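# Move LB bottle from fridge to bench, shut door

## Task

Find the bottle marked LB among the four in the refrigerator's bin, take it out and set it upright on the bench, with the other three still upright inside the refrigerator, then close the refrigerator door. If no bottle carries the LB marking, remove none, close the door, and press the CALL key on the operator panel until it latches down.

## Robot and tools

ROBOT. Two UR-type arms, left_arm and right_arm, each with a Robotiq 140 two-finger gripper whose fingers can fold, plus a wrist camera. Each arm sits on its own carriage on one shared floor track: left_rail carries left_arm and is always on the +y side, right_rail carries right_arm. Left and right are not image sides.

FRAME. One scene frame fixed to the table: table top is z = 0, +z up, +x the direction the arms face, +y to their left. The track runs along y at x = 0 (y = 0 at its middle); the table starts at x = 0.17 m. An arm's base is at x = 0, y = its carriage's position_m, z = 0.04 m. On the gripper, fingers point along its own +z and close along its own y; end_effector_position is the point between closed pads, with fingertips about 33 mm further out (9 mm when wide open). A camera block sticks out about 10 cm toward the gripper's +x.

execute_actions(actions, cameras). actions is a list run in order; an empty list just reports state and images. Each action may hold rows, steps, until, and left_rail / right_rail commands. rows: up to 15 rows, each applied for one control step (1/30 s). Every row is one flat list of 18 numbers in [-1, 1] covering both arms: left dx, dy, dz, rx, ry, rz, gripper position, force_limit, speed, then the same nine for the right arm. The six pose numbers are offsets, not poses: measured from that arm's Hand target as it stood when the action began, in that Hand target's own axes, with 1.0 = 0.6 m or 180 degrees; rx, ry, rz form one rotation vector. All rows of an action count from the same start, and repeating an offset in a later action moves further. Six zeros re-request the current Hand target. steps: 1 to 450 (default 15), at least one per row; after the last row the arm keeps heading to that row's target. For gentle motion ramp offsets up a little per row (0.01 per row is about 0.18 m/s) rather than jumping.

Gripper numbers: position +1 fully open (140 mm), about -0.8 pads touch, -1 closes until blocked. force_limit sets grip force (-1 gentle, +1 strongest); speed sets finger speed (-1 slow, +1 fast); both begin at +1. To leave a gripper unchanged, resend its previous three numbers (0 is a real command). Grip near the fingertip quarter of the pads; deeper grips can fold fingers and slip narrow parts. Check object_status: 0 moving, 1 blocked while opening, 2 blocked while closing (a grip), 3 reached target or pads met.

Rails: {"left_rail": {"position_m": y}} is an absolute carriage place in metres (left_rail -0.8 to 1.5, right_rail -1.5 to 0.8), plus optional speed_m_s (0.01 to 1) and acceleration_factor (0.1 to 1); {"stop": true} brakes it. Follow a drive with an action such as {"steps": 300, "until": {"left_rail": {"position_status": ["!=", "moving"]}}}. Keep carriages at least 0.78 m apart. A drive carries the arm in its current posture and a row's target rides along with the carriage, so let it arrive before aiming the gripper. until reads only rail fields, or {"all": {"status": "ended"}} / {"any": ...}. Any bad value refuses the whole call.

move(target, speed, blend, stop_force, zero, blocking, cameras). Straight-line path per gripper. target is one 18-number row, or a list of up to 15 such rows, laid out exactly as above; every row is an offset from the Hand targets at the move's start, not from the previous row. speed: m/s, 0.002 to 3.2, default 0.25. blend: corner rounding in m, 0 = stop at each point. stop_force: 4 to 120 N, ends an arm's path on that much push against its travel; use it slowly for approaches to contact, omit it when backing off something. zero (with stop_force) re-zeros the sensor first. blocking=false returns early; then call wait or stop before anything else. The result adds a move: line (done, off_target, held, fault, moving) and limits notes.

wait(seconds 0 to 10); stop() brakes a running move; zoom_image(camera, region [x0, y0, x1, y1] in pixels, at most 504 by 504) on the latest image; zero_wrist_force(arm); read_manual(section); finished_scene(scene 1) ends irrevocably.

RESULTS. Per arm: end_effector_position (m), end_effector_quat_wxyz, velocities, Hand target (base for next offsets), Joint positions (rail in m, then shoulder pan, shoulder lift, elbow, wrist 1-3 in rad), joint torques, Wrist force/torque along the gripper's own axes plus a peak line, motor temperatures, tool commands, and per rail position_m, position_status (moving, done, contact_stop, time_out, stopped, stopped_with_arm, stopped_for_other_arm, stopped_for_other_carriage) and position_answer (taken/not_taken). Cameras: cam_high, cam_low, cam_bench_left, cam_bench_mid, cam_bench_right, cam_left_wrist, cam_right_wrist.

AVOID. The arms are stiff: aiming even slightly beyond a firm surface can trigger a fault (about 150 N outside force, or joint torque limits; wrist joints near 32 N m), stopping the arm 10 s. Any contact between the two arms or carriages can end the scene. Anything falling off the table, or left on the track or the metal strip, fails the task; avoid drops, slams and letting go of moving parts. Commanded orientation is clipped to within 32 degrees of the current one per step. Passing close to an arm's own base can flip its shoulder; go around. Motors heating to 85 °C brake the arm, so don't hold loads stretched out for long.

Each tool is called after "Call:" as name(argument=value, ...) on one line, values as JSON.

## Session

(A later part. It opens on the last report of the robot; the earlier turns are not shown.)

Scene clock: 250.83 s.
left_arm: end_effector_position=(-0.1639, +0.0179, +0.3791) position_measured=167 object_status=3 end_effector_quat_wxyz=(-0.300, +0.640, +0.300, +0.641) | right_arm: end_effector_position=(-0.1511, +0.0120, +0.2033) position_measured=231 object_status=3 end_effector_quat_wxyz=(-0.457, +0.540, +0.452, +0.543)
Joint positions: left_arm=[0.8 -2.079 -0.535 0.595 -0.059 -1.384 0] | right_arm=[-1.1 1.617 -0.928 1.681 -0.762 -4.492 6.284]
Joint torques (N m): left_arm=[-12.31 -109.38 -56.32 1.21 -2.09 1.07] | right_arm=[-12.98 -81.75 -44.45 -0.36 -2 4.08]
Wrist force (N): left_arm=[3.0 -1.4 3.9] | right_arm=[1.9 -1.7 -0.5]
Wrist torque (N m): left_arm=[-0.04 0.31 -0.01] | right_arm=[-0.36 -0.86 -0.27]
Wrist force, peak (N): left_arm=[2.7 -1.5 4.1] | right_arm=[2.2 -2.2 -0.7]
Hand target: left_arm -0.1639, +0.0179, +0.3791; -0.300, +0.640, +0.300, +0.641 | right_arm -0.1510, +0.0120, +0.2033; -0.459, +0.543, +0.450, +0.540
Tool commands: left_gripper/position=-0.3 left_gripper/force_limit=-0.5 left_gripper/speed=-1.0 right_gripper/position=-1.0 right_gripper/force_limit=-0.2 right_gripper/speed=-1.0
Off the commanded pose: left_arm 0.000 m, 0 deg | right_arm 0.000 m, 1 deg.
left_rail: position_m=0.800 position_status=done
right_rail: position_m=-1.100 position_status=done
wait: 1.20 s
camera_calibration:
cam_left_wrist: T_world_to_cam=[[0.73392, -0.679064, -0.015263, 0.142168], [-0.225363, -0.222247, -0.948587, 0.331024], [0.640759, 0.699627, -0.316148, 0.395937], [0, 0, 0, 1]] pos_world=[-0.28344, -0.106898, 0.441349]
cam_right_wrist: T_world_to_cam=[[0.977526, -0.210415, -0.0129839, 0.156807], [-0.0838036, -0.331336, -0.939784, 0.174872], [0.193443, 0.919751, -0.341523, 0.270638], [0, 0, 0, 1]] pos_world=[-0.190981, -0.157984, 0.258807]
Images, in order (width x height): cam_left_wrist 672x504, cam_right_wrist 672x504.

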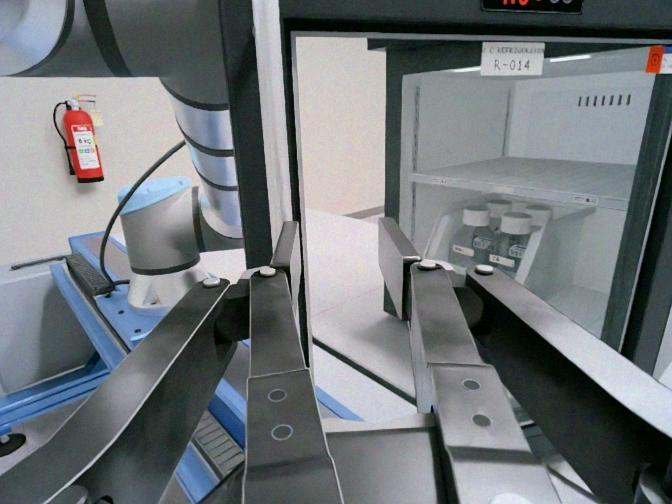

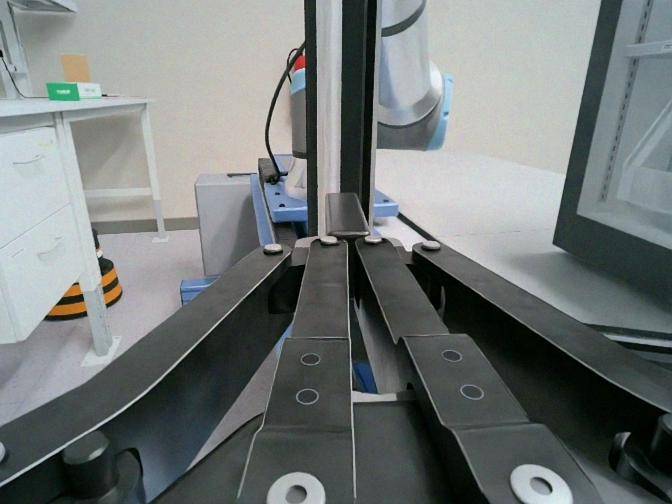

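Call:
move(target=[0,0,0,0,0,0,-0.3,-0.5,-1,0,0,0,0,0,0,-0.1,-0.2,-0.5], cameras=[])

Call:
move(target=[0,0,0,0,0,0,-0.3,-0.5,-1,0,-0.008,0.053,0,0,0,-0.1,-0.2,-0.5], speed=0.04, stop_force=10, cameras=["cam_left_wrist","cam_right_wrist"])

Call:
move(target=[0,0,0,0,0,0,-0.3,-0.5,-1,0,0,0,0,0,0,-1,-0.2,-1], cameras=[])

Call:
wait(seconds=1.2, cameras=["cam_left_wrist","cam_right_wrist"])

Scene clock: 255.43 s.
left_arm: end_effector_position=(-0.1639, +0.0179, +0.3791) position_measured=167 object_status=3 end_effector_quat_wxyz=(-0.300, +0.640, +0.300, +0.641) | right_arm: end_effector_position=(-0.1511, +0.0120, +0.2033) position_measured=141 object_status=0 end_effector_quat_wxyz=(-0.457, +0.540, +0.452, +0.543)
Joint positions: left_arm=[0.8 -2.079 -0.535 0.595 -0.059 -1.384 0] | right_arm=[-1.1 1.617 -0.928 1.681 -0.762 -4.492 6.284]
Joint torques (N m): left_arm=[-11.97 -108.2 -56.03 0.96 -2.17 1] | right_arm=[-13.36 -82.18 -44.6 -0.57 -2.01 4.21]
Wrist force (N): left_arm=[3.0 -1.5 3.8] | right_arm=[2.4 -1.5 -0.3]
Wrist torque (N m): left_arm=[-0.07 0.31 -0.01] | right_arm=[-0.31 -0.98 -0.27]
Wrist force, peak (N): left_arm=[2.9 -1.5 4.1] | right_arm=[2.5 -1.9 -0.4]
Hand target: left_arm -0.1639, +0.0179, +0.3791; -0.300, +0.640, +0.300, +0.641 | right_arm -0.1510, +0.0120, +0.2033; -0.459, +0.543, +0.450, +0.540
Off the commanded pose: left_arm 0.000 m, 0 deg | right_arm 0.000 m, 1 deg.
left_rail: position_m=0.800 position_status=done
right_rail: position_m=-1.100 position_status=done
joint sent to its limit (right arm) — joint 7 (wrist 3), upper limit.
move: done
No camera images: "cameras" was empty.

Scene clock: 257.30 s.
left_arm: end_effector_position=(-0.1639, +0.0179, +0.3791) position_measured=167 object_status=3 end_effector_quat_wxyz=(-0.300, +0.640, +0.300, +0.641) | right_arm: end_effector_position=(-0.1503, +0.0441, +0.2035) position_measured=141 object_status=3 end_effector_quat_wxyz=(-0.457, +0.540, +0.452, +0.543)
Joint positions: left_arm=[0.8 -2.079 -0.535 0.595 -0.059 -1.384 0] | right_arm=[-1.1 1.614 -0.89 1.608 -0.727 -4.495 6.284]
Joint torques (N m): left_arm=[-14.28 -105.5 -55.63 1.01 -2.12 1.35] | right_arm=[-13.38 -86.03 -45.41 -0.48 -2.01 4.15]
Wrist force (N): left_arm=[3.1 -1.3 3.9] | right_arm=[2.0 -1.7 -0.4]
Wrist torque (N m): left_arm=[-0.03 0.29 -0.01] | right_arm=[-0.35 -0.88 -0.28]
Wrist force, peak (N): left_arm=[3.1 -1.3 3.9] | right_arm=[2.3 -2.0 -0.7]
Hand target: left_arm -0.1639, +0.0179, +0.3791; -0.300, +0.640, +0.300, +0.641 | right_arm -0.1503, +0.0441, +0.2035; -0.459, +0.543, +0.450, +0.540
Off the commanded pose: left_arm 0.000 m, 0 deg | right_arm 0.000 m, 1 deg.
left_rail: position_m=0.800 position_status=done
right_rail: position_m=-1.100 position_status=done
joint sent to its limit (right arm) — joint 7 (wrist 3), upper limit.
move: done
camera_calibration:
cam_left_wrist: T_world_to_cam=[[0.73392, -0.679064, -0.015263, 0.142168], [-0.225363, -0.222247, -0.948587, 0.331024], [0.640759, 0.699627, -0.316148, 0.395937], [0, 0, 0, 1]] pos_world=[-0.28344, -0.106898, 0.441349]
cam_right_wrist: T_world_to_cam=[[0.977526, -0.210415, -0.0129839, 0.162782], [-0.0838036, -0.331336, -0.939784, 0.185763], [0.193443, 0.919751, -0.341523, 0.241028], [0, 0, 0, 1]] pos_world=[-0.190181, -0.125884, 0.259007]
Images, in order (width x height): cam_left_wrist 672x504, cam_right_wrist 672x504.

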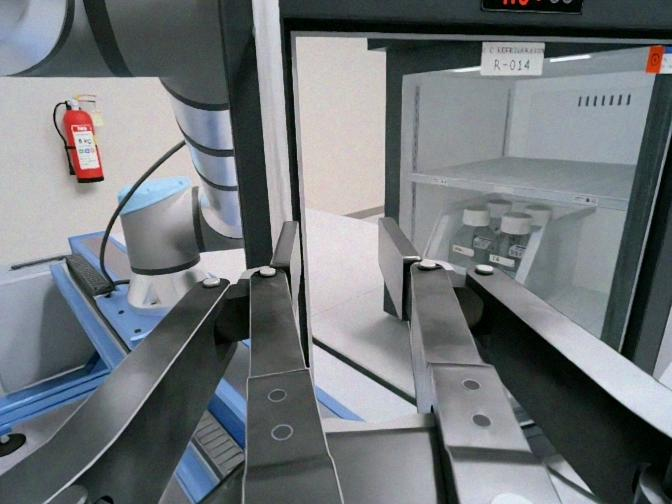

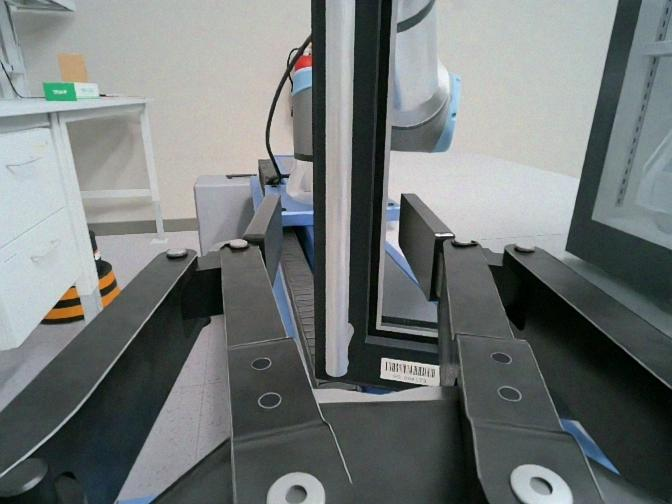

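Scene clock: 259.40 s.
left_arm: end_effector_position=(-0.1639, +0.0179, +0.3791) position_measured=167 object_status=3 end_effector_quat_wxyz=(-0.300, +0.640, +0.300, +0.641) | right_arm: end_effector_position=(-0.1503, +0.0441, +0.2035) position_measured=231 object_status=0 end_effector_quat_wxyz=(-0.457, +0.540, +0.452, +0.543)
Joint positions: left_arm=[0.8 -2.079 -0.535 0.595 -0.059 -1.384 0] | right_arm=[-1.1 1.614 -0.89 1.608 -0.727 -4.495 6.284]
Joint torques (N m): left_arm=[-13.08 -110.07 -56.38 0.87 -2.12 1.09] | right_arm=[-14.42 -85.98 -45.42 -0.55 -1.59 4.1]
Wrist force (N): left_arm=[2.9 -1.3 3.7] | right_arm=[1.9 -1.6 -0.3]
Wrist torque (N m): left_arm=[-0.03 0.33 -0.01] | right_arm=[-0.32 -0.87 -0.27]
Wrist force, peak (N): left_arm=[3.0 -1.4 4.1] | right_arm=[2.3 -2.2 -0.4]
Hand target: left_arm -0.1639, +0.0179, +0.3791; -0.300, +0.640, +0.300, +0.641 | right_arm -0.1503, +0.0441, +0.2035; -0.459, +0.543, +0.450, +0.540
Off the commanded pose: left_arm 0.000 m, 0 deg | right_arm 0.000 m, 1 deg.
left_rail: position_m=0.800 position_status=done
right_rail: position_m=-1.100 position_status=done
joint sent to its limit (right arm) — joint 7 (wrist 3), upper limit.
move: done
No camera images: "cameras" was empty.

Scene clock: 260.60 s.
left_arm: end_effector_position=(-0.1639, +0.0179, +0.3791) position_measured=167 object_status=3 end_effector_quat_wxyz=(-0.300, +0.640, +0.300, +0.641) | right_arm: end_effector_position=(-0.1503, +0.0441, +0.2035) position_measured=231 object_status=3 end_effector_quat_wxyz=(-0.457, +0.540, +0.452, +0.543)
Joint positions: left_arm=[0.8 -2.079 -0.535 0.595 -0.059 -1.384 0] | right_arm=[-1.1 1.614 -0.89 1.608 -0.727 -4.495 6.284]
Joint torques (N m): left_arm=[-13.71 -108.59 -56.16 1.17 -2.1 0.83] | right_arm=[-13.62 -86.42 -45.5 -0.52 -1.16 4.07]
Wrist force (N): left_arm=[2.6 -1.4 3.7] | right_arm=[1.8 -1.8 -0.6]
Wrist torque (N m): left_arm=[-0.03 0.39 -0.01] | right_arm=[-0.38 -0.86 -0.27]
Wrist force, peak (N): left_arm=[2.9 -1.4 3.9] | right_arm=[2.6 -1.9 -0.3]
Hand target: left_arm -0.1639, +0.0179, +0.3791; -0.300, +0.640, +0.300, +0.641 | right_arm -0.1503, +0.0441, +0.2035; -0.459, +0.543, +0.450, +0.540
Tool commands: left_gripper/position=-0.3 left_gripper/force_limit=-0.5 left_gripper/speed=-1.0 right_gripper/position=-1.0 right_gripper/force_limit=-0.2 right_gripper/speed=-1.0
Off the commanded pose: left_arm 0.000 m, 0 deg | right_arm 0.000 m, 1 deg.
left_rail: position_m=0.800 position_status=done
right_rail: position_m=-1.100 position_status=done
wait: 1.20 s
camera_calibration:
cam_left_wrist: T_world_to_cam=[[0.73392, -0.679064, -0.015263, 0.142168], [-0.225363, -0.222247, -0.948587, 0.331024], [0.640759, 0.699627, -0.316148, 0.395937], [0, 0, 0, 1]] pos_world=[-0.28344, -0.106898, 0.441349]
cam_right_wrist: T_world_to_cam=[[0.977526, -0.210415, -0.0129839, 0.162782], [-0.0838036, -0.331336, -0.939784, 0.185763], [0.193443, 0.919751, -0.341523, 0.241028], [0, 0, 0, 1]] pos_world=[-0.190181, -0.125884, 0.259007]
Images, in order (width x height): cam_left_wrist 672x504, cam_right_wrist 672x504.

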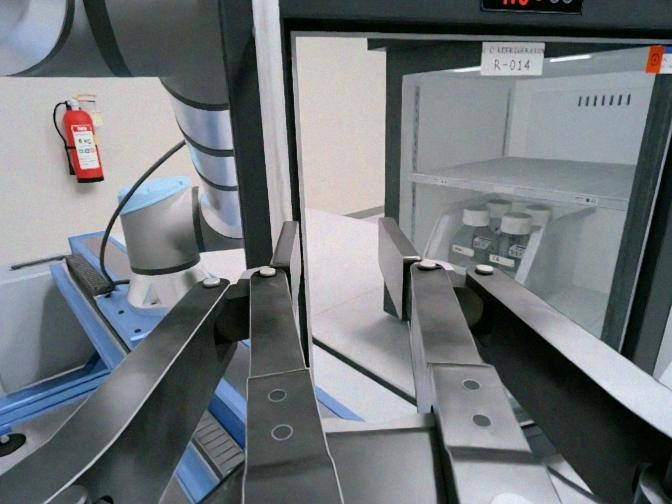

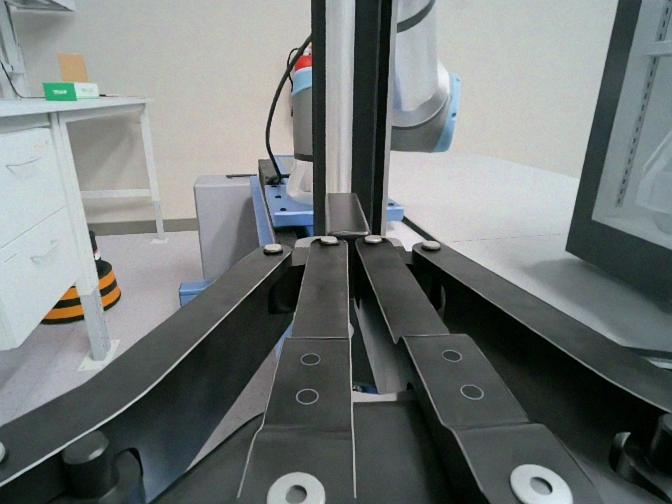

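Call:
move(target=[0,0,0,0,0,0,-0.3,-0.5,-1,0,0,0,0,0,0,-0.1,-0.2,-0.5], cameras=[])

Call:
move(target=[0,0,0,0,0,0,-0.3,-0.5,-1,0,0.01,0.05,0,0,0,-0.1,-0.2,-0.5], speed=0.04, stop_force=10, cameras=["cam_right_wrist"])

Call:
move(target=[0,0,0,0,0,0,-0.3,-0.5,-1,0,0,0,0,0,0,-1,-0.2,-1], cameras=[])

Call:
wait(seconds=1.2, cameras=["cam_left_wrist","cam_right_wrist"])

Scene clock: 266.20 s.
left_arm: end_effector_position=(-0.1639, +0.0179, +0.3791) position_measured=167 object_status=3 end_effector_quat_wxyz=(-0.300, +0.640, +0.300, +0.641) | right_arm: end_effector_position=(-0.1503, +0.0441, +0.2035) position_measured=141 object_status=0 end_effector_quat_wxyz=(-0.457, +0.540, +0.452, +0.543)
Joint positions: left_arm=[0.8 -2.079 -0.535 0.595 -0.059 -1.384 0] | right_arm=[-1.1 1.614 -0.89 1.608 -0.727 -4.495 6.284]
Joint torques (N m): left_arm=[-14.82 -108.67 -55.36 0.88 -2.06 0.54] | right_arm=[-14.06 -85.9 -45.32 -0.63 0.24 4.04]
Wrist force (N): left_arm=[2.7 -1.6 3.3] | right_arm=[2.1 -2.0 -0.6]
Wrist torque (N m): left_arm=[-0.09 0.37 -0.01] | right_arm=[-0.41 -0.91 -0.27]
Wrist force, peak (N): left_arm=[2.8 -1.6 4.3] | right_arm=[2.3 -2.1 -0.6]
Hand target: left_arm -0.1639, +0.0179, +0.3791; -0.300, +0.640, +0.300, +0.641 | right_arm -0.1503, +0.0441, +0.2035; -0.459, +0.543, +0.450, +0.540
Off the commanded pose: left_arm 0.000 m, 0 deg | right_arm 0.000 m, 1 deg.
left_rail: position_m=0.800 position_status=done
right_rail: position_m=-1.100 position_status=done
joint sent to its limit (right arm) — joint 7 (wrist 3), upper limit.
move: done
No camera images: "cameras" was empty.

Scene clock: 268.03 s.
left_arm: end_effector_position=(-0.1639, +0.0179, +0.3791) position_measured=167 object_status=3 end_effector_quat_wxyz=(-0.300, +0.640, +0.300, +0.641) | right_arm: end_effector_position=(-0.1392, +0.0726, +0.2037) position_measured=141 object_status=3 end_effector_quat_wxyz=(-0.457, +0.540, +0.452, +0.543)
Joint positions: left_arm=[0.8 -2.079 -0.535 0.595 -0.059 -1.384 0] | right_arm=[-1.1 1.599 -0.858 1.548 -0.698 -4.51 6.284]
Joint torques (N m): left_arm=[-12.82 -106.68 -55.32 1.07 -2.16 0.71] | right_arm=[-14.58 -88.89 -46.71 -0.34 -1.96 4.07]
Wrist force (N): left_arm=[2.8 -1.3 3.6] | right_arm=[2.3 -1.5 -0.5]
Wrist torque (N m): left_arm=[-0.02 0.35 -0.01] | right_arm=[-0.30 -0.94 -0.27]
Wrist force, peak (N): left_arm=[3.0 -1.7 3.8] | right_arm=[2.3 -2.1 -0.2]
Hand target: left_arm -0.1639, +0.0179, +0.3791; -0.300, +0.640, +0.300, +0.641 | right_arm -0.1392, +0.0726, +0.2037; -0.459, +0.543, +0.450, +0.540
Off the commanded pose: left_arm 0.000 m, 0 deg | right_arm 0.000 m, 1 deg.
left_rail: position_m=0.800 position_status=done
right_rail: position_m=-1.100 position_status=done
joint sent to its limit (right arm) — joint 7 (wrist 3), upper limit.
move: done
camera_calibration:
cam_right_wrist: T_world_to_cam=[[0.977523, -0.210446, -0.0127201, 0.157879], [-0.0835947, -0.331495, -0.939746, 0.19637], [0.193549, 0.919686, -0.341636, 0.212687], [0, 0, 0, 1]] pos_world=[-0.179081, -0.0972842, 0.259207]
Images, in order (width x height): cam_right_wrist 672x504.

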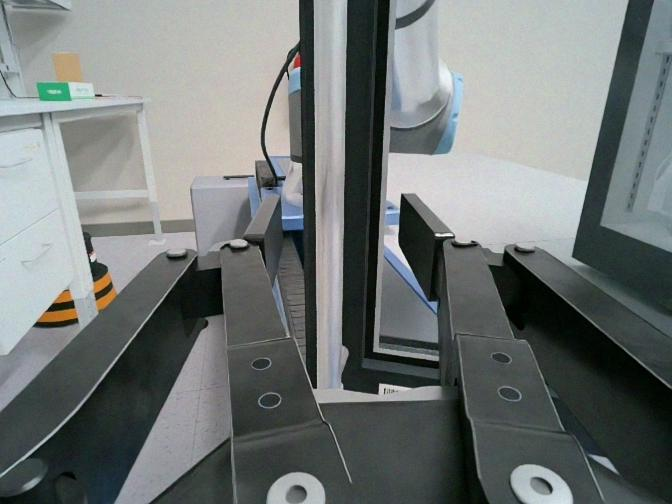

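Scene clock: 270.13 s.
left_arm: end_effector_position=(-0.1639, +0.0179, +0.3791) position_measured=167 object_status=3 end_effector_quat_wxyz=(-0.300, +0.640, +0.300, +0.641) | right_arm: end_effector_position=(-0.1392, +0.0726, +0.2037) position_measured=231 object_status=0 end_effector_quat_wxyz=(-0.457, +0.540, +0.452, +0.543)
Joint positions: left_arm=[0.8 -2.079 -0.535 0.595 -0.059 -1.384 0] | right_arm=[-1.1 1.599 -0.858 1.548 -0.698 -4.51 6.284]
Joint torques (N m): left_arm=[-14.78 -108.25 -54.87 0.82 -2.37 0.87] | right_arm=[-12.12 -89.29 -46.66 -0.46 -2.1 4.19]
Wrist force (N): left_arm=[2.9 -1.3 3.6] | right_arm=[1.9 -1.7 -0.6]
Wrist torque (N m): left_arm=[-0.02 0.34 -0.01] | right_arm=[-0.36 -0.86 -0.28]
Wrist force, peak (N): left_arm=[3.1 -1.6 3.8] | right_arm=[2.2 -2.2 -0.4]
Hand target: left_arm -0.1639, +0.0179, +0.3791; -0.300, +0.640, +0.300, +0.641 | right_arm -0.1392, +0.0726, +0.2037; -0.459, +0.543, +0.450, +0.540
Off the commanded pose: left_arm 0.000 m, 0 deg | right_arm 0.000 m, 1 deg.
left_rail: position_m=0.800 position_status=done
right_rail: position_m=-1.100 position_status=done
joint sent to its limit (right arm) — joint 7 (wrist 3), upper limit.
move: done
No camera images: "cameras" was empty.

Scene clock: 271.33 s.
left_arm: end_effector_position=(-0.1639, +0.0179, +0.3791) position_measured=167 object_status=3 end_effector_quat_wxyz=(-0.300, +0.640, +0.300, +0.641) | right_arm: end_effector_position=(-0.1392, +0.0726, +0.2037) position_measured=231 object_status=3 end_effector_quat_wxyz=(-0.457, +0.540, +0.452, +0.543)
Joint positions: left_arm=[0.8 -2.079 -0.535 0.595 -0.059 -1.384 0] | right_arm=[-1.1 1.599 -0.858 1.548 -0.698 -4.51 6.284]
Joint torques (N m): left_arm=[-13.28 -109.23 -55.64 1.17 -2.13 0.91] | right_arm=[-13.15 -88.44 -46.25 -0.65 -1.91 4.12]
Wrist force (N): left_arm=[2.7 -1.3 3.5] | right_arm=[2.4 -1.8 -0.1]
Wrist torque (N m): left_arm=[-0.02 0.36 -0.01] | right_arm=[-0.37 -0.97 -0.27]
Wrist force, peak (N): left_arm=[3.0 -1.6 3.9] | right_arm=[2.2 -2.2 -0.3]
Hand target: left_arm -0.1639, +0.0179, +0.3791; -0.300, +0.640, +0.300, +0.641 | right_arm -0.1392, +0.0726, +0.2037; -0.459, +0.543, +0.450, +0.540
Tool commands: left_gripper/position=-0.3 left_gripper/force_limit=-0.5 left_gripper/speed=-1.0 right_gripper/position=-1.0 right_gripper/force_limit=-0.2 right_gripper/speed=-1.0
Off the commanded pose: left_arm 0.000 m, 0 deg | right_arm 0.000 m, 1 deg.
left_rail: position_m=0.800 position_status=done
right_rail: position_m=-1.100 position_status=done
wait: 1.20 s
camera_calibration:
cam_left_wrist: T_world_to_cam=[[0.73392, -0.679064, -0.015263, 0.142168], [-0.225363, -0.222247, -0.948587, 0.331024], [0.640759, 0.699627, -0.316148, 0.395937], [0, 0, 0, 1]] pos_world=[-0.28344, -0.106898, 0.441349]
cam_right_wrist: T_world_to_cam=[[0.977523, -0.210446, -0.0127201, 0.157879], [-0.0835947, -0.331495, -0.939746, 0.19637], [0.193549, 0.919686, -0.341636, 0.212687], [0, 0, 0, 1]] pos_world=[-0.179081, -0.0972842, 0.259207]
Images, in order (width x height): cam_left_wrist 672x504, cam_right_wrist 672x504.

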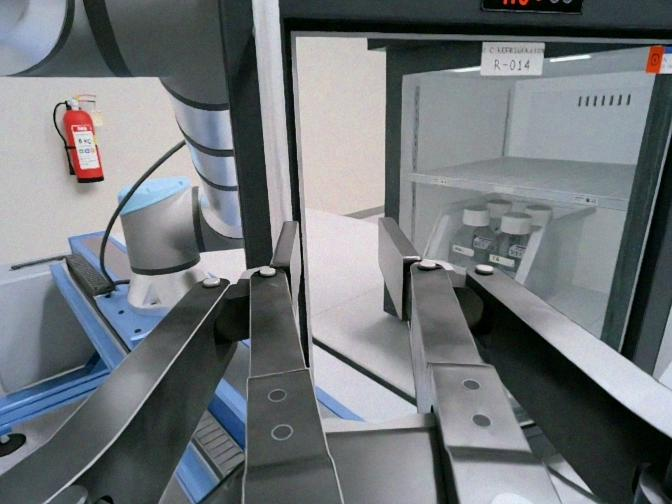

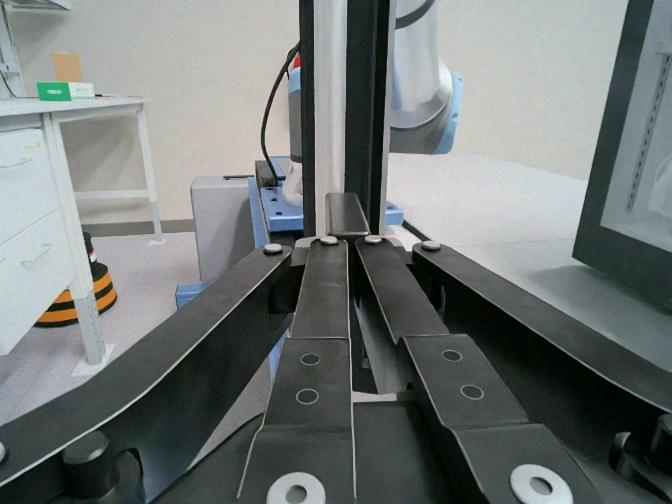

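Call:
move(target=[0,0,0,0,0,0,-0.3,-0.5,-1,0,0,0,0,0,0,-0.1,-0.2,-0.5], cameras=[])

Call:
move(target=[0,0,0,0,0,0,-0.3,-0.5,-1,0,-0.01,0.04,0,0,0,-0.1,-0.2,-0.5], speed=0.04, stop_force=10, cameras=["cam_right_wrist"])

Call:
move(target=[0,0,0,0,0,0,-0.3,-0.5,-1,0,0,0,0,0,0,-1,-0.2,-1], cameras=[])

Call:
wait(seconds=1.2, cameras=["cam_left_wrist","cam_right_wrist"])

Scene clock: 280.13 s.
left_arm: end_effector_position=(-0.1639, +0.0179, +0.3791) position_measured=167 object_status=3 end_effector_quat_wxyz=(-0.300, +0.640, +0.300, +0.641) | right_arm: end_effector_position=(-0.1392, +0.0726, +0.2037) position_measured=141 object_status=0 end_effector_quat_wxyz=(-0.457, +0.540, +0.452, +0.543)
Joint positions: left_arm=[0.8 -2.079 -0.535 0.595 -0.059 -1.384 0] | right_arm=[-1.1 1.599 -0.858 1.548 -0.698 -4.51 6.284]
Joint torques (N m): left_arm=[-14.39 -108.48 -54.94 0.73 -2.38 0.6] | right_arm=[-13.08 -89.97 -45.76 -0.75 -1.67 3.91]
Wrist force (N): left_arm=[3.0 -1.9 3.6] | right_arm=[1.7 -1.8 -0.3]
Wrist torque (N m): left_arm=[-0.16 0.31 -0.01] | right_arm=[-0.38 -0.81 -0.27]
Wrist force, peak (N): left_arm=[3.0 -1.7 3.9] | right_arm=[2.5 -2.2 -0.1]
Hand target: left_arm -0.1639, +0.0179, +0.3791; -0.300, +0.640, +0.300, +0.641 | right_arm -0.1392, +0.0726, +0.2037; -0.459, +0.543, +0.450, +0.540
Off the commanded pose: left_arm 0.000 m, 0 deg | right_arm 0.000 m, 1 deg.
left_rail: position_m=0.800 position_status=done
right_rail: position_m=-1.100 position_status=done
joint sent to its limit (right arm) — joint 7 (wrist 3), upper limit.
move: done
No camera images: "cameras" was empty.

Scene clock: 281.83 s.
left_arm: end_effector_position=(-0.1639, +0.0179, +0.3791) position_measured=167 object_status=3 end_effector_quat_wxyz=(-0.300, +0.640, +0.300, +0.641) | right_arm: end_effector_position=(-0.1409, +0.0973, +0.2039) position_measured=141 object_status=3 end_effector_quat_wxyz=(-0.457, +0.540, +0.452, +0.543)
Joint positions: left_arm=[0.8 -2.079 -0.535 0.595 -0.059 -1.384 0] | right_arm=[-1.1 1.601 -0.827 1.487 -0.669 -4.508 6.284]
Joint torques (N m): left_arm=[-12.65 -108.14 -55.18 0.75 -2.44 0.86] | right_arm=[11.6 -92.15 -47.4 -0.49 1.65 3.93]
Wrist force (N): left_arm=[2.8 -1.3 3.5] | right_arm=[2.3 -2.2 -0.6]
Wrist torque (N m): left_arm=[-0.01 0.35 -0.02] | right_arm=[-0.46 -0.94 -0.27]
Wrist force, peak (N): left_arm=[3.1 -1.6 3.9] | right_arm=[2.3 -2.2 -0.6]
Hand target: left_arm -0.1639, +0.0179, +0.3791; -0.300, +0.640, +0.300, +0.641 | right_arm -0.1409, +0.0973, +0.2039; -0.459, +0.543, +0.450, +0.540
Off the commanded pose: left_arm 0.000 m, 0 deg | right_arm 0.000 m, 1 deg.
left_rail: position_m=0.800 position_status=done
right_rail: position_m=-1.100 position_status=done
joint sent to its limit (right arm) — joint 7 (wrist 3), upper limit.
move: done
camera_calibration:
cam_right_wrist: T_world_to_cam=[[0.977523, -0.210446, -0.0127201, 0.164818], [-0.0835947, -0.331495, -0.939746, 0.204562], [0.193549, 0.919686, -0.341636, 0.190479], [0, 0, 0, 1]] pos_world=[-0.180881, -0.0726842, 0.259407]
Images, in order (width x height): cam_right_wrist 672x504.

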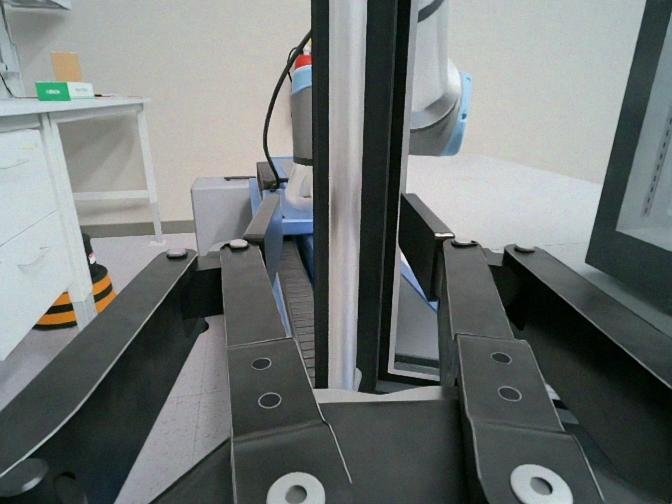

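Scene clock: 283.57 s.
left_arm: end_effector_position=(-0.1639, +0.0179, +0.3791) position_measured=167 object_status=3 end_effector_quat_wxyz=(-0.300, +0.640, +0.300, +0.641) | right_arm: end_effector_position=(-0.1409, +0.0973, +0.2039) position_measured=208 object_status=2 end_effector_quat_wxyz=(-0.457, +0.540, +0.452, +0.543)
Joint positions: left_arm=[0.8 -2.079 -0.535 0.595 -0.059 -1.384 0] | right_arm=[-1.1 1.601 -0.827 1.487 -0.669 -4.508 6.284]
Joint torques (N m): left_arm=[-12.82 -108.58 -55.03 0.8 -2.27 0.97] | right_arm=[11.26 -93.97 -46.93 -1.02 -5.89 3.77]
Wrist force (N): left_arm=[2.9 -1.3 3.4] | right_arm=[4.4 14.0 -9.5]
Wrist torque (N m): left_arm=[-0.02 0.33 -0.01] | right_arm=[-0.76 -0.82 -0.06]
Wrist force, peak (N): left_arm=[2.8 -1.7 4.0] | right_arm=[4.2 14.1 -10.0]
Hand target: left_arm -0.1639, +0.0179, +0.3791; -0.300, +0.640, +0.300, +0.641 | right_arm -0.1409, +0.0973, +0.2039; -0.459, +0.543, +0.450, +0.540
Off the commanded pose: left_arm 0.000 m, 0 deg | right_arm 0.000 m, 1 deg.
left_rail: position_m=0.800 position_status=done
right_rail: position_m=-1.100 position_status=done
joint sent to its limit (right arm) — joint 7 (wrist 3), upper limit.
move: done
No camera images: "cameras" was empty.

Scene clock: 284.77 s.
left_arm: end_effector_position=(-0.1639, +0.0179, +0.3791) position_measured=167 object_status=3 end_effector_quat_wxyz=(-0.300, +0.640, +0.300, +0.641) | right_arm: end_effector_position=(-0.1409, +0.0973, +0.2039) position_measured=208 object_status=2 end_effector_quat_wxyz=(-0.457, +0.540, +0.452, +0.543)
Joint positions: left_arm=[0.8 -2.079 -0.535 0.595 -0.059 -1.384 0] | right_arm=[-1.1 1.601 -0.827 1.487 -0.669 -4.508 6.284]
Joint torques (N m): left_arm=[-13.96 -108.38 -56.06 1.09 -2.28 0.71] | right_arm=[11.53 -92.86 -46.95 -2.71 -7.97 2.81]
Wrist force (N): left_arm=[2.7 -1.3 3.8] | right_arm=[4.4 14.1 -9.8]
Wrist torque (N m): left_arm=[-0.02 0.38 -0.01] | right_arm=[-0.72 -0.81 -0.06]
Wrist force, peak (N): left_arm=[3.1 -1.6 3.8] | right_arm=[4.4 13.9 -10.2]
Hand target: left_arm -0.1639, +0.0179, +0.3791; -0.300, +0.640, +0.300, +0.641 | right_arm -0.1409, +0.0973, +0.2039; -0.459, +0.543, +0.450, +0.540
Tool commands: left_gripper/position=-0.3 left_gripper/force_limit=-0.5 left_gripper/speed=-1.0 right_gripper/position=-1.0 right_gripper/force_limit=-0.2 right_gripper/speed=-1.0
Off the commanded pose: left_arm 0.000 m, 0 deg | right_arm 0.000 m, 1 deg.
left_rail: position_m=0.800 position_status=done
right_rail: position_m=-1.100 position_status=done
wait: 1.20 s
camera_calibration:
cam_left_wrist: T_world_to_cam=[[0.73392, -0.679064, -0.015263, 0.142168], [-0.225363, -0.222247, -0.948587, 0.331024], [0.640759, 0.699627, -0.316148, 0.395937], [0, 0, 0, 1]] pos_world=[-0.28344, -0.106898, 0.441349]
cam_right_wrist: T_world_to_cam=[[0.977523, -0.210446, -0.0127201, 0.164818], [-0.0835947, -0.331495, -0.939746, 0.204562], [0.193549, 0.919686, -0.341636, 0.190479], [0, 0, 0, 1]] pos_world=[-0.180881, -0.0726842, 0.259407]
Images, in order (width x height): cam_left_wrist 672x504, cam_right_wrist 672x504.

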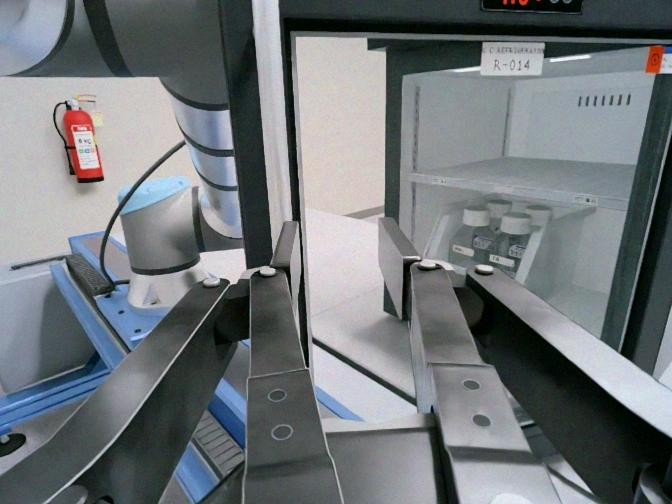

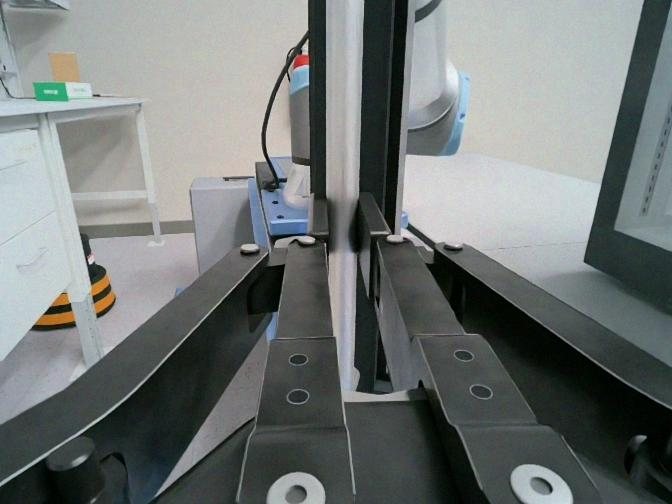

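Call:
move(target=[[0,-0.142,-0.027,-0.056,0,0,-0.3,-0.5,-1,0,0,0,0,0,0,-1,-0.2,-1],[0,-0.383,0.184,-0.168,0,0,-0.3,-0.5,-1,0,0,0,0,0,0,-1,-0.2,-1],[0,-0.3255,0.557,-0.279,0,0,-0.3,-0.5,-1,0,0,0,0,0,0,-1,-0.2,-1],[0,0.095,0.6255,-0.279,0,0,-0.3,-0.5,-1,0,0,0,0,0,0,-1,-0.2,-1]], blend=[0.02,0.04,0.03,0], speed=[0.12,0.2,0.2,0.15], cameras=["cam_left_wrist","cam_right_wrist","cam_bench_mid"])

Scene clock: 297.73 s.
left_arm: end_effector_position=(+0.1202, +0.2695, +0.3792) position_measured=167 object_status=3 end_effector_quat_wxyz=(+0.000, +0.707, -0.001, +0.707) | right_arm: end_effector_position=(-0.1409, +0.0973, +0.2039) position_measured=208 object_status=2 end_effector_quat_wxyz=(-0.457, +0.540, +0.452, +0.543)
Joint positions: left_arm=[0.8 -2.273 -1.44 2.054 -0.613 -0.701 0] | right_arm=[-1.1 1.601 -0.827 1.487 -0.669 -4.508 6.284]
Joint torques (N m): left_arm=[12.95 -32.52 -48.35 6.72 2.46 -1.2] | right_arm=[13.3 -96.44 -46.95 -5.22 -7.44 -3.19]
Wrist force (N): left_arm=[2.4 -1.4 3.7] | right_arm=[3.5 12.5 -2.2]
Wrist torque (N m): left_arm=[-0.01 0.43 0.00] | right_arm=[-0.76 -0.79 -0.06]
Wrist force, peak (N): left_arm=[2.7 -1.1 5.2] | right_arm=[5.0 14.2 -11.9]
Hand target: left_arm +0.1204, +0.2694, +0.3792; +0.000, +0.707, -0.001, +0.707 | right_arm -0.1409, +0.0973, +0.2039; -0.459, +0.543, +0.450, +0.540
Off the commanded pose: left_arm 0.000 m, 0 deg | right_arm 0.000 m, 1 deg.
left_rail: position_m=0.800 position_status=done
right_rail: position_m=-1.100 position_status=done
joint sent to its limit (right arm) — joint 7 (wrist 3), upper limit.
move: done
camera_calibration:
cam_left_wrist: T_world_to_cam=[[-0.0522943, -0.998511, -0.0155547, 0.285265], [-0.314997, 0.0312739, -0.948577, 0.393531], [0.947651, -0.0447055, -0.316163, 0.201536], [0, 0, 0, 1]] pos_world=[-0.0521068, 0.281543, 0.44145]
cam_right_wrist: T_world_to_cam=[[0.977523, -0.210446, -0.0127201, 0.164818], [-0.0835947, -0.331495, -0.939746, 0.204562], [0.193549, 0.919686, -0.341636, 0.190479], [0, 0, 0, 1]] pos_world=[-0.180881, -0.0726842, 0.259407]
Images, in order (width x height): cam_bench_mid 672x504, cam_left_wrist 672x504, cam_right_wrist 672x504.

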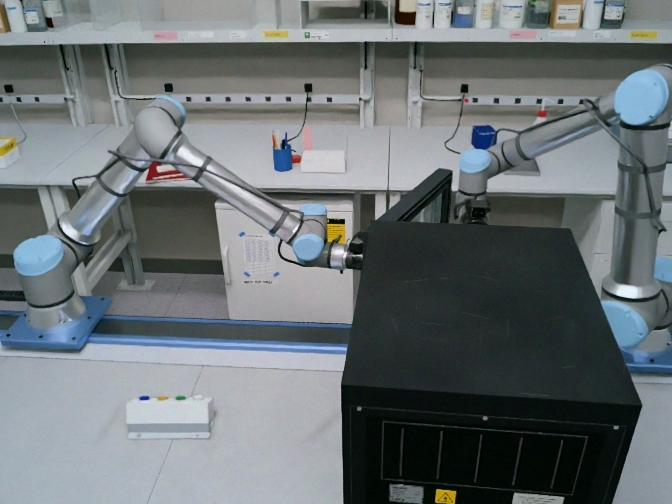

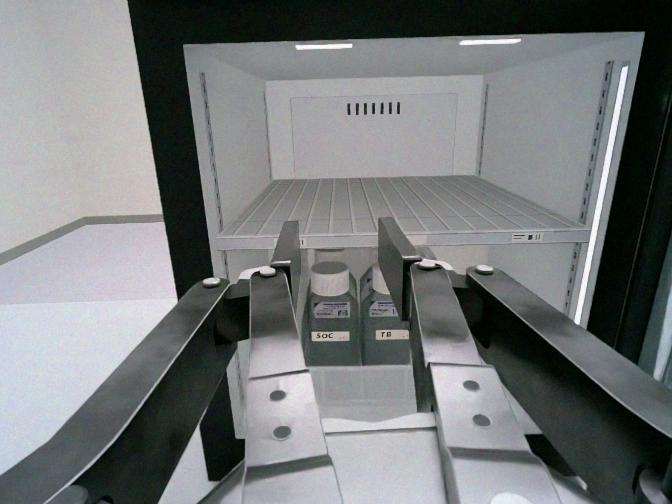

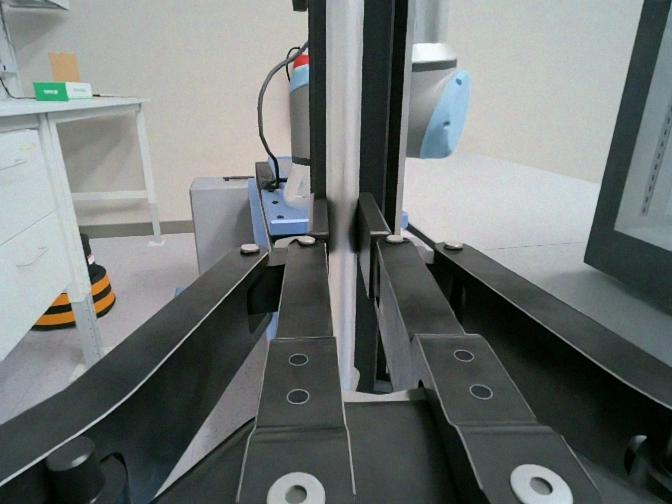

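Call:
zoom_image(camera="cam_left_wrist", region=[270, 170, 450, 430])

Scaled by 1.938 from the camera's 672x504 image, which has a finer 960x720 frame.

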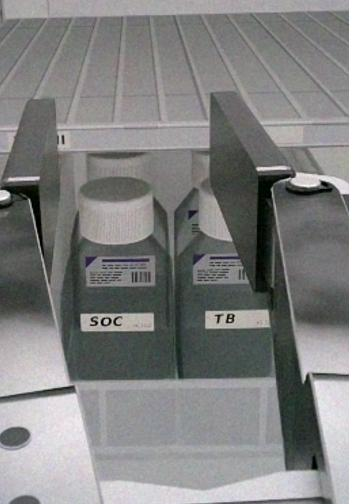

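Call:
move(target=[-0.365,-0.076,0.05,-0.083,0,0,0.7,-0.5,-0.5,0,0,0,0,0,0,-1,-0.2,-1], speed=0.2, cameras=["cam_left_wrist"])

Call:
zoom_image(camera="cam_left_wrist", region=[240, 120, 460, 320])

Scene clock: 310.10 s.
left_arm: end_effector_position=(+0.1505, +0.3150, +0.1603) position_measured=41 object_status=3 end_effector_quat_wxyz=(+0.092, +0.701, -0.092, +0.701) | right_arm: end_effector_position=(-0.1409, +0.0973, +0.2039) position_measured=208 object_status=2 end_effector_quat_wxyz=(-0.457, +0.540, +0.452, +0.543)
Joint positions: left_arm=[0.8 -2.405 -1.277 2.45 -1.173 -0.572 0] | right_arm=[-1.1 1.601 -0.827 1.487 -0.669 -4.508 6.284]
Joint torques (N m): left_arm=[-14.59 -28.67 -7.4 -1.06 2.75 1.1] | right_arm=[13.89 -100.02 -46.12 -4.52 -5.9 -3.2]
Wrist force (N): left_arm=[2.2 -1.8 3.7] | right_arm=[3.4 12.3 -2.3]
Wrist torque (N m): left_arm=[-0.06 0.47 -0.01] | right_arm=[-0.82 -0.78 -0.07]
Wrist force, peak (N): left_arm=[4.4 -1.0 3.7] | right_arm=[3.8 13.3 -2.4]
Hand target: left_arm +0.1505, +0.3150, +0.1603; +0.092, +0.701, -0.092, +0.701 | right_arm -0.1409, +0.0973, +0.2039; -0.459, +0.543, +0.450, +0.540
Off the commanded pose: left_arm 0.000 m, 0 deg | right_arm 0.000 m, 1 deg.
left_rail: position_m=0.800 position_status=done
right_rail: position_m=-1.100 position_status=done
joint sent to its limit (right arm) — joint 7 (wrist 3), upper limit.
move: done
camera_calibration:
cam_left_wrist: T_world_to_cam=[[-0.307915, -0.951286, -0.0155893, 0.352399], [-0.296269, 0.111442, -0.948581, 0.16592], [0.904109, -0.287463, -0.316151, 0.188734], [0, 0, 0, 1]] pos_world=[-0.0129709, 0.370996, 0.22255]
Images, in order (width x height): cam_left_wrist 672x504.

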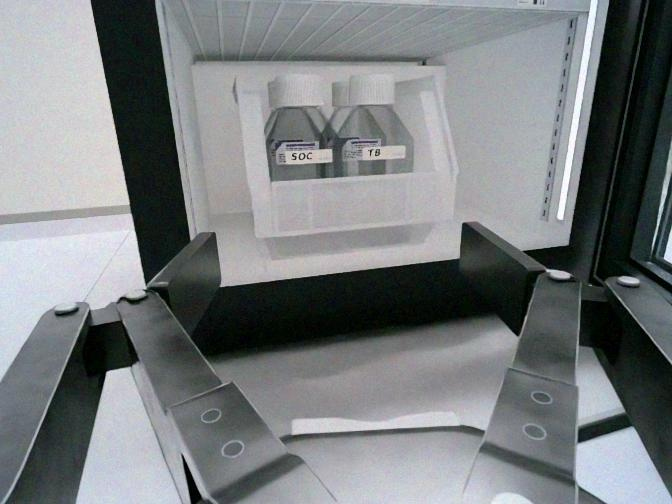

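Scaled by 2.291 from the camera's 672x504 image, which has a finer 960x720 frame.

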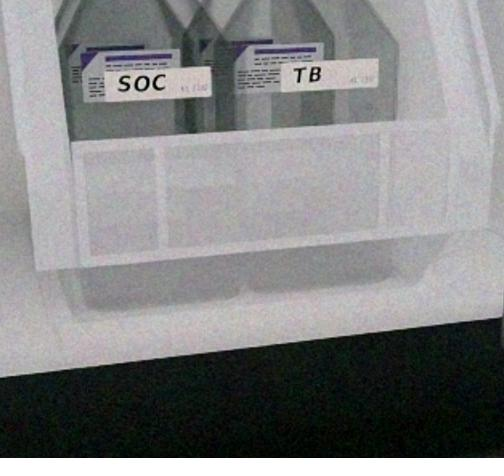

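Call:
move(target=[0.133,0.077,0.228,0.083,0,0,0.7,-0.5,-0.5,0,0,0,0,0,0,-1,-0.2,-1], speed=0.15, cameras=["cam_left_wrist"])

Call:
zoom_image(camera="cam_left_wrist", region=[220, 100, 460, 340])

Scene clock: 314.67 s.
left_arm: end_effector_position=(+0.2706, +0.2350, +0.2400) position_measured=41 object_status=3 end_effector_quat_wxyz=(+0.001, +0.707, -0.001, +0.707) | right_arm: end_effector_position=(-0.1409, +0.0973, +0.2039) position_measured=208 object_status=2 end_effector_quat_wxyz=(-0.457, +0.540, +0.452, +0.543)
Joint positions: left_arm=[0.8 -2.005 -1.267 2.16 -0.893 -0.433 -0.001] | right_arm=[-1.1 1.601 -0.827 1.487 -0.669 -4.508 6.284]
Joint torques (N m): left_arm=[14.29 -40.07 -50.32 3.3 1.83 -1.37] | right_arm=[12.75 -100.88 -45.42 -4.01 -5.48 -3.05]
Wrist force (N): left_arm=[2.6 -1.9 3.9] | right_arm=[2.9 9.8 -19.2]
Wrist torque (N m): left_arm=[-0.11 0.40 -0.02] | right_arm=[-0.68 -0.81 -0.06]
Wrist force, peak (N): left_arm=[3.6 -0.6 4.9] | right_arm=[6.4 15.0 -18.2]
Hand target: left_arm +0.2706, +0.2349, +0.2401; +0.000, +0.707, -0.001, +0.707 | right_arm -0.1409, +0.0973, +0.2039; -0.459, +0.543, +0.450, +0.540
Off the commanded pose: left_arm 0.000 m, 0 deg | right_arm 0.000 m, 1 deg.
left_rail: position_m=0.800 position_status=done
right_rail: position_m=-1.100 position_status=done
joint sent to its limit (right arm) — joint 7 (wrist 3), upper limit.
move: done
camera_calibration:
cam_left_wrist: T_world_to_cam=[[-0.0524194, -0.998503, -0.015613, 0.25654], [-0.31499, 0.0313687, -0.948577, 0.309888], [0.947646, -0.0448059, -0.316163, 0.0135765], [0, 0, 0, 1]] pos_world=[0.0981936, 0.247043, 0.302251]
Images, in order (width x height): cam_left_wrist 672x504.

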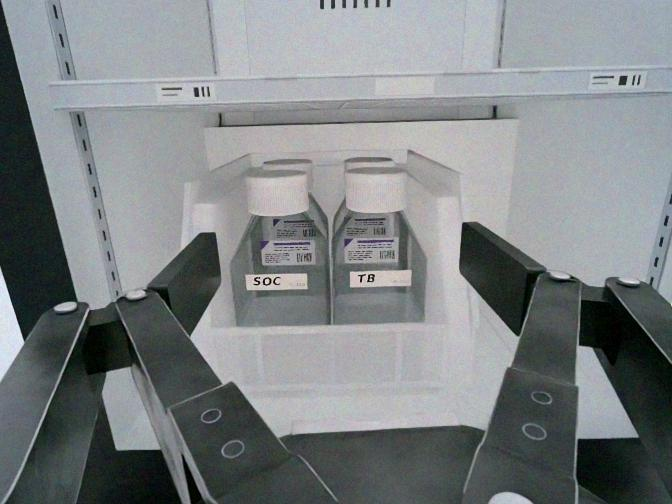

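Scaled by 2.100 from the camera's 672x504 image, which has a finer 960x720 frame.

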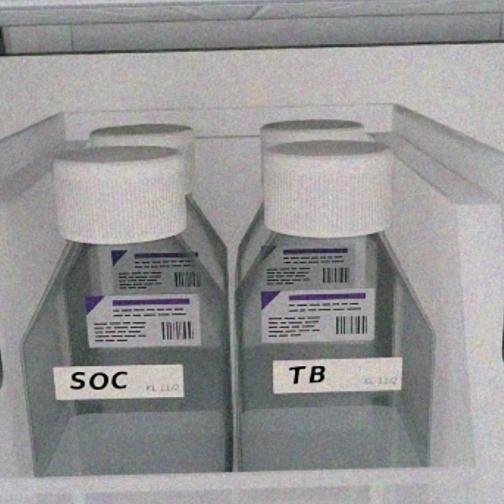

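Call:
move(target=[-0.1,-0.158,-0.03,-0.178,0,0,-0.1,-0.5,-0.5,0,0,0,0,0,0,-1,-0.2,-1], speed=0.15, cameras=["cam_left_wrist","cam_right_wrist"])

Call:
zoom_image(camera="cam_left_wrist", region=[220, 80, 460, 320])

Scene clock: 325.83 s.
left_arm: end_effector_position=(+0.2528, +0.3297, +0.1801) position_measured=141 object_status=3 end_effector_quat_wxyz=(+0.196, +0.679, -0.196, +0.680) | right_arm: end_effector_position=(-0.1409, +0.0973, +0.2039) position_measured=208 object_status=2 end_effector_quat_wxyz=(-0.457, +0.540, +0.452, +0.543)
Joint positions: left_arm=[0.8 -2.334 -1.526 2.727 -1.199 -0.203 -0.002] | right_arm=[-1.1 1.601 -0.827 1.487 -0.669 -4.508 6.284]
Joint torques (N m): left_arm=[-14.16 -37.81 -7.82 -2.11 -2.05 2.36] | right_arm=[13.54 -104.79 -45.29 -2.95 -4.06 -3.14]
Wrist force (N): left_arm=[2.4 -1.7 3.5] | right_arm=[1.6 9.7 -2.0]
Wrist torque (N m): left_arm=[-0.09 0.38 -0.16] | right_arm=[-0.60 -0.95 -0.07]
Wrist force, peak (N): left_arm=[3.2 -2.6 3.7] | right_arm=[3.8 10.3 -21.7]
Hand target: left_arm +0.2528, +0.3298, +0.1801; +0.196, +0.679, -0.196, +0.680 | right_arm -0.1409, +0.0973, +0.2039; -0.459, +0.543, +0.450, +0.540
Off the commanded pose: left_arm 0.000 m, 0 deg | right_arm 0.000 m, 1 deg.
left_rail: position_m=0.800 position_status=done
right_rail: position_m=-1.100 position_status=done
joint sent to its limit (right arm) — joint 7 (wrist 3), upper limit.
move: done
camera_calibration:
cam_left_wrist: T_world_to_cam=[[-0.573971, -0.818725, -0.0156955, 0.421816], [-0.25028, 0.193645, -0.94861, 0.17456], [0.779691, -0.540547, -0.316057, 0.22161], [0, 0, 0, 1]] pos_world=[0.113012, 0.431339, 0.242251]
cam_right_wrist: T_world_to_cam=[[0.977523, -0.210446, -0.0127201, 0.164818], [-0.0835947, -0.331495, -0.939746, 0.204562], [0.193549, 0.919686, -0.341636, 0.190479], [0, 0, 0, 1]] pos_world=[-0.180881, -0.0726842, 0.259407]
Images, in order (width x height): cam_left_wrist 672x504, cam_right_wrist 672x504.

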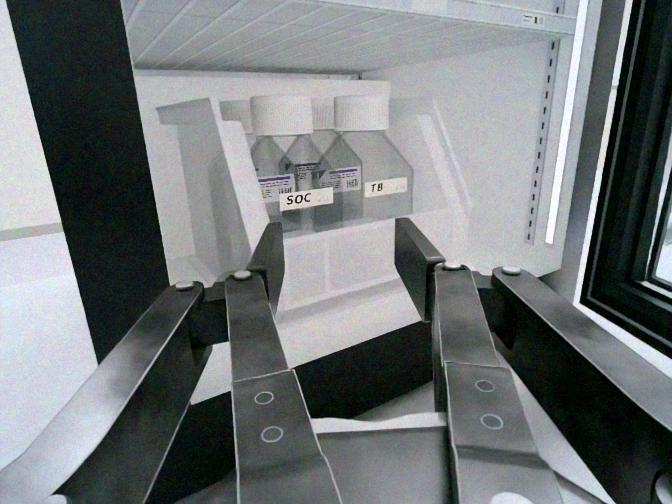

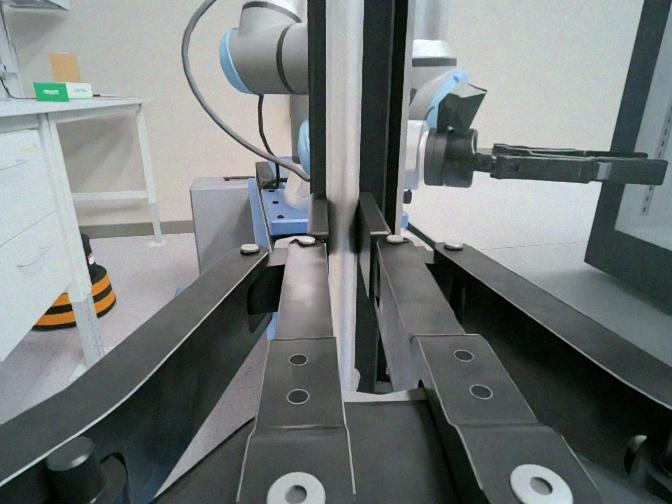

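Scaled by 2.100 from the camera's 672x504 image, which has a finer 960x720 frame.

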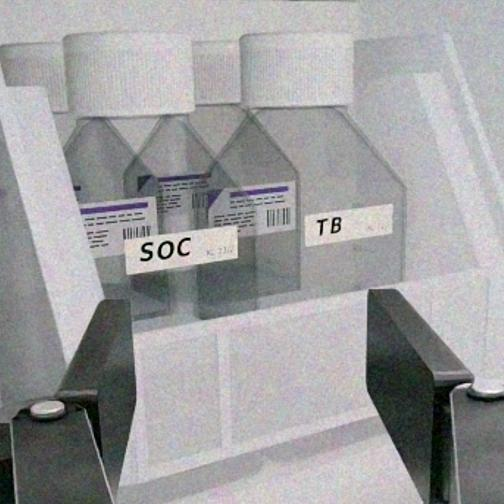

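Call:
move(target=[0.14,0.029,0.107,0.178,-0.054,-0.0157,0.0,0,-0.5,0,0,0,0,0,0,-1,-0.2,-1], speed=0.12, cameras=["cam_left_wrist"])

Call:
zoom_image(camera="cam_left_wrist", region=[180, 80, 520, 400])

Scene clock: 367.10 s.
left_arm: end_effector_position=(+0.2979, +0.2809, +0.2641) position_measured=129 object_status=3 end_effector_quat_wxyz=(+0.000, +0.766, +0.000, +0.643) | right_arm: end_effector_position=(-0.1409, +0.0973, +0.2039) position_measured=208 object_status=2 end_effector_quat_wxyz=(-0.457, +0.540, +0.452, +0.543)
Joint positions: left_arm=[0.8 -1.984 -1.516 2.29 -1.187 -0.446 0.376] | right_arm=[-1.1 1.601 -0.827 1.487 -0.669 -4.508 6.284]
Joint torques (N m): left_arm=[13.51 -23.77 -46.72 2.86 -1.73 2.13] | right_arm=[12.28 -107.28 -44.01 -1.65 -2.64 -3.39]
Wrist force (N): left_arm=[2.8 -1.3 2.8] | right_arm=[1.6 9.4 -2.0]
Wrist torque (N m): left_arm=[-0.10 0.25 -0.17] | right_arm=[-0.66 -0.95 -0.06]
Wrist force, peak (N): left_arm=[2.8 -1.9 3.9] | right_arm=[1.6 10.1 -2.0]
Hand target: left_arm +0.2979, +0.2809, +0.2641; +0.000, +0.766, +0.000, +0.643 | right_arm -0.1409, +0.0973, +0.2039; -0.459, +0.543, +0.450, +0.540
Off the commanded pose: left_arm 0.000 m, 0 deg | right_arm 0.000 m, 1 deg.
left_rail: position_m=0.800 position_status=done
right_rail: position_m=-1.100 position_status=done
joint sent to its limit (right arm) — joint 7 (wrist 3), upper limit.
move: done
camera_calibration:
cam_left_wrist: T_world_to_cam=[[-0.0530256, -0.998575, -0.00598179, 0.301812], [-0.47474, 0.0304784, -0.879598, 0.369396], [0.878527, -0.0438014, -0.47568, 0.0597833], [0, 0, 0, 1]] pos_world=[0.138849, 0.292742, 0.355163]
Images, in order (width x height): cam_left_wrist 672x504.

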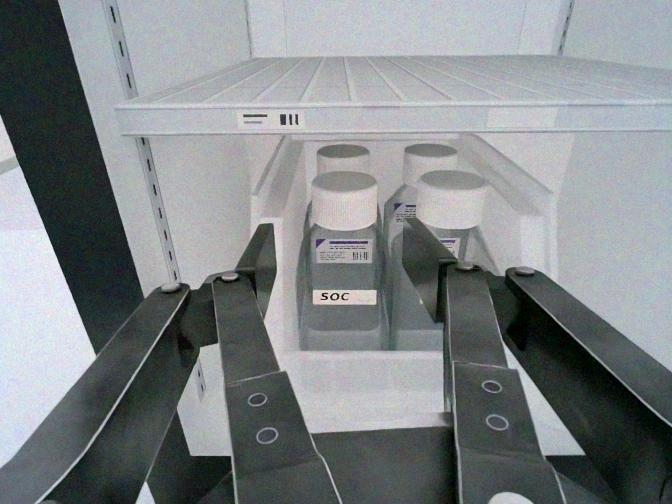

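Scaled by 1.482 from the camera's 672x504 image, which has a finer 960x720 frame.

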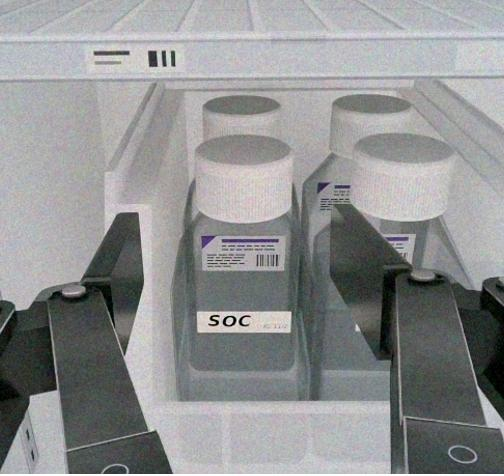

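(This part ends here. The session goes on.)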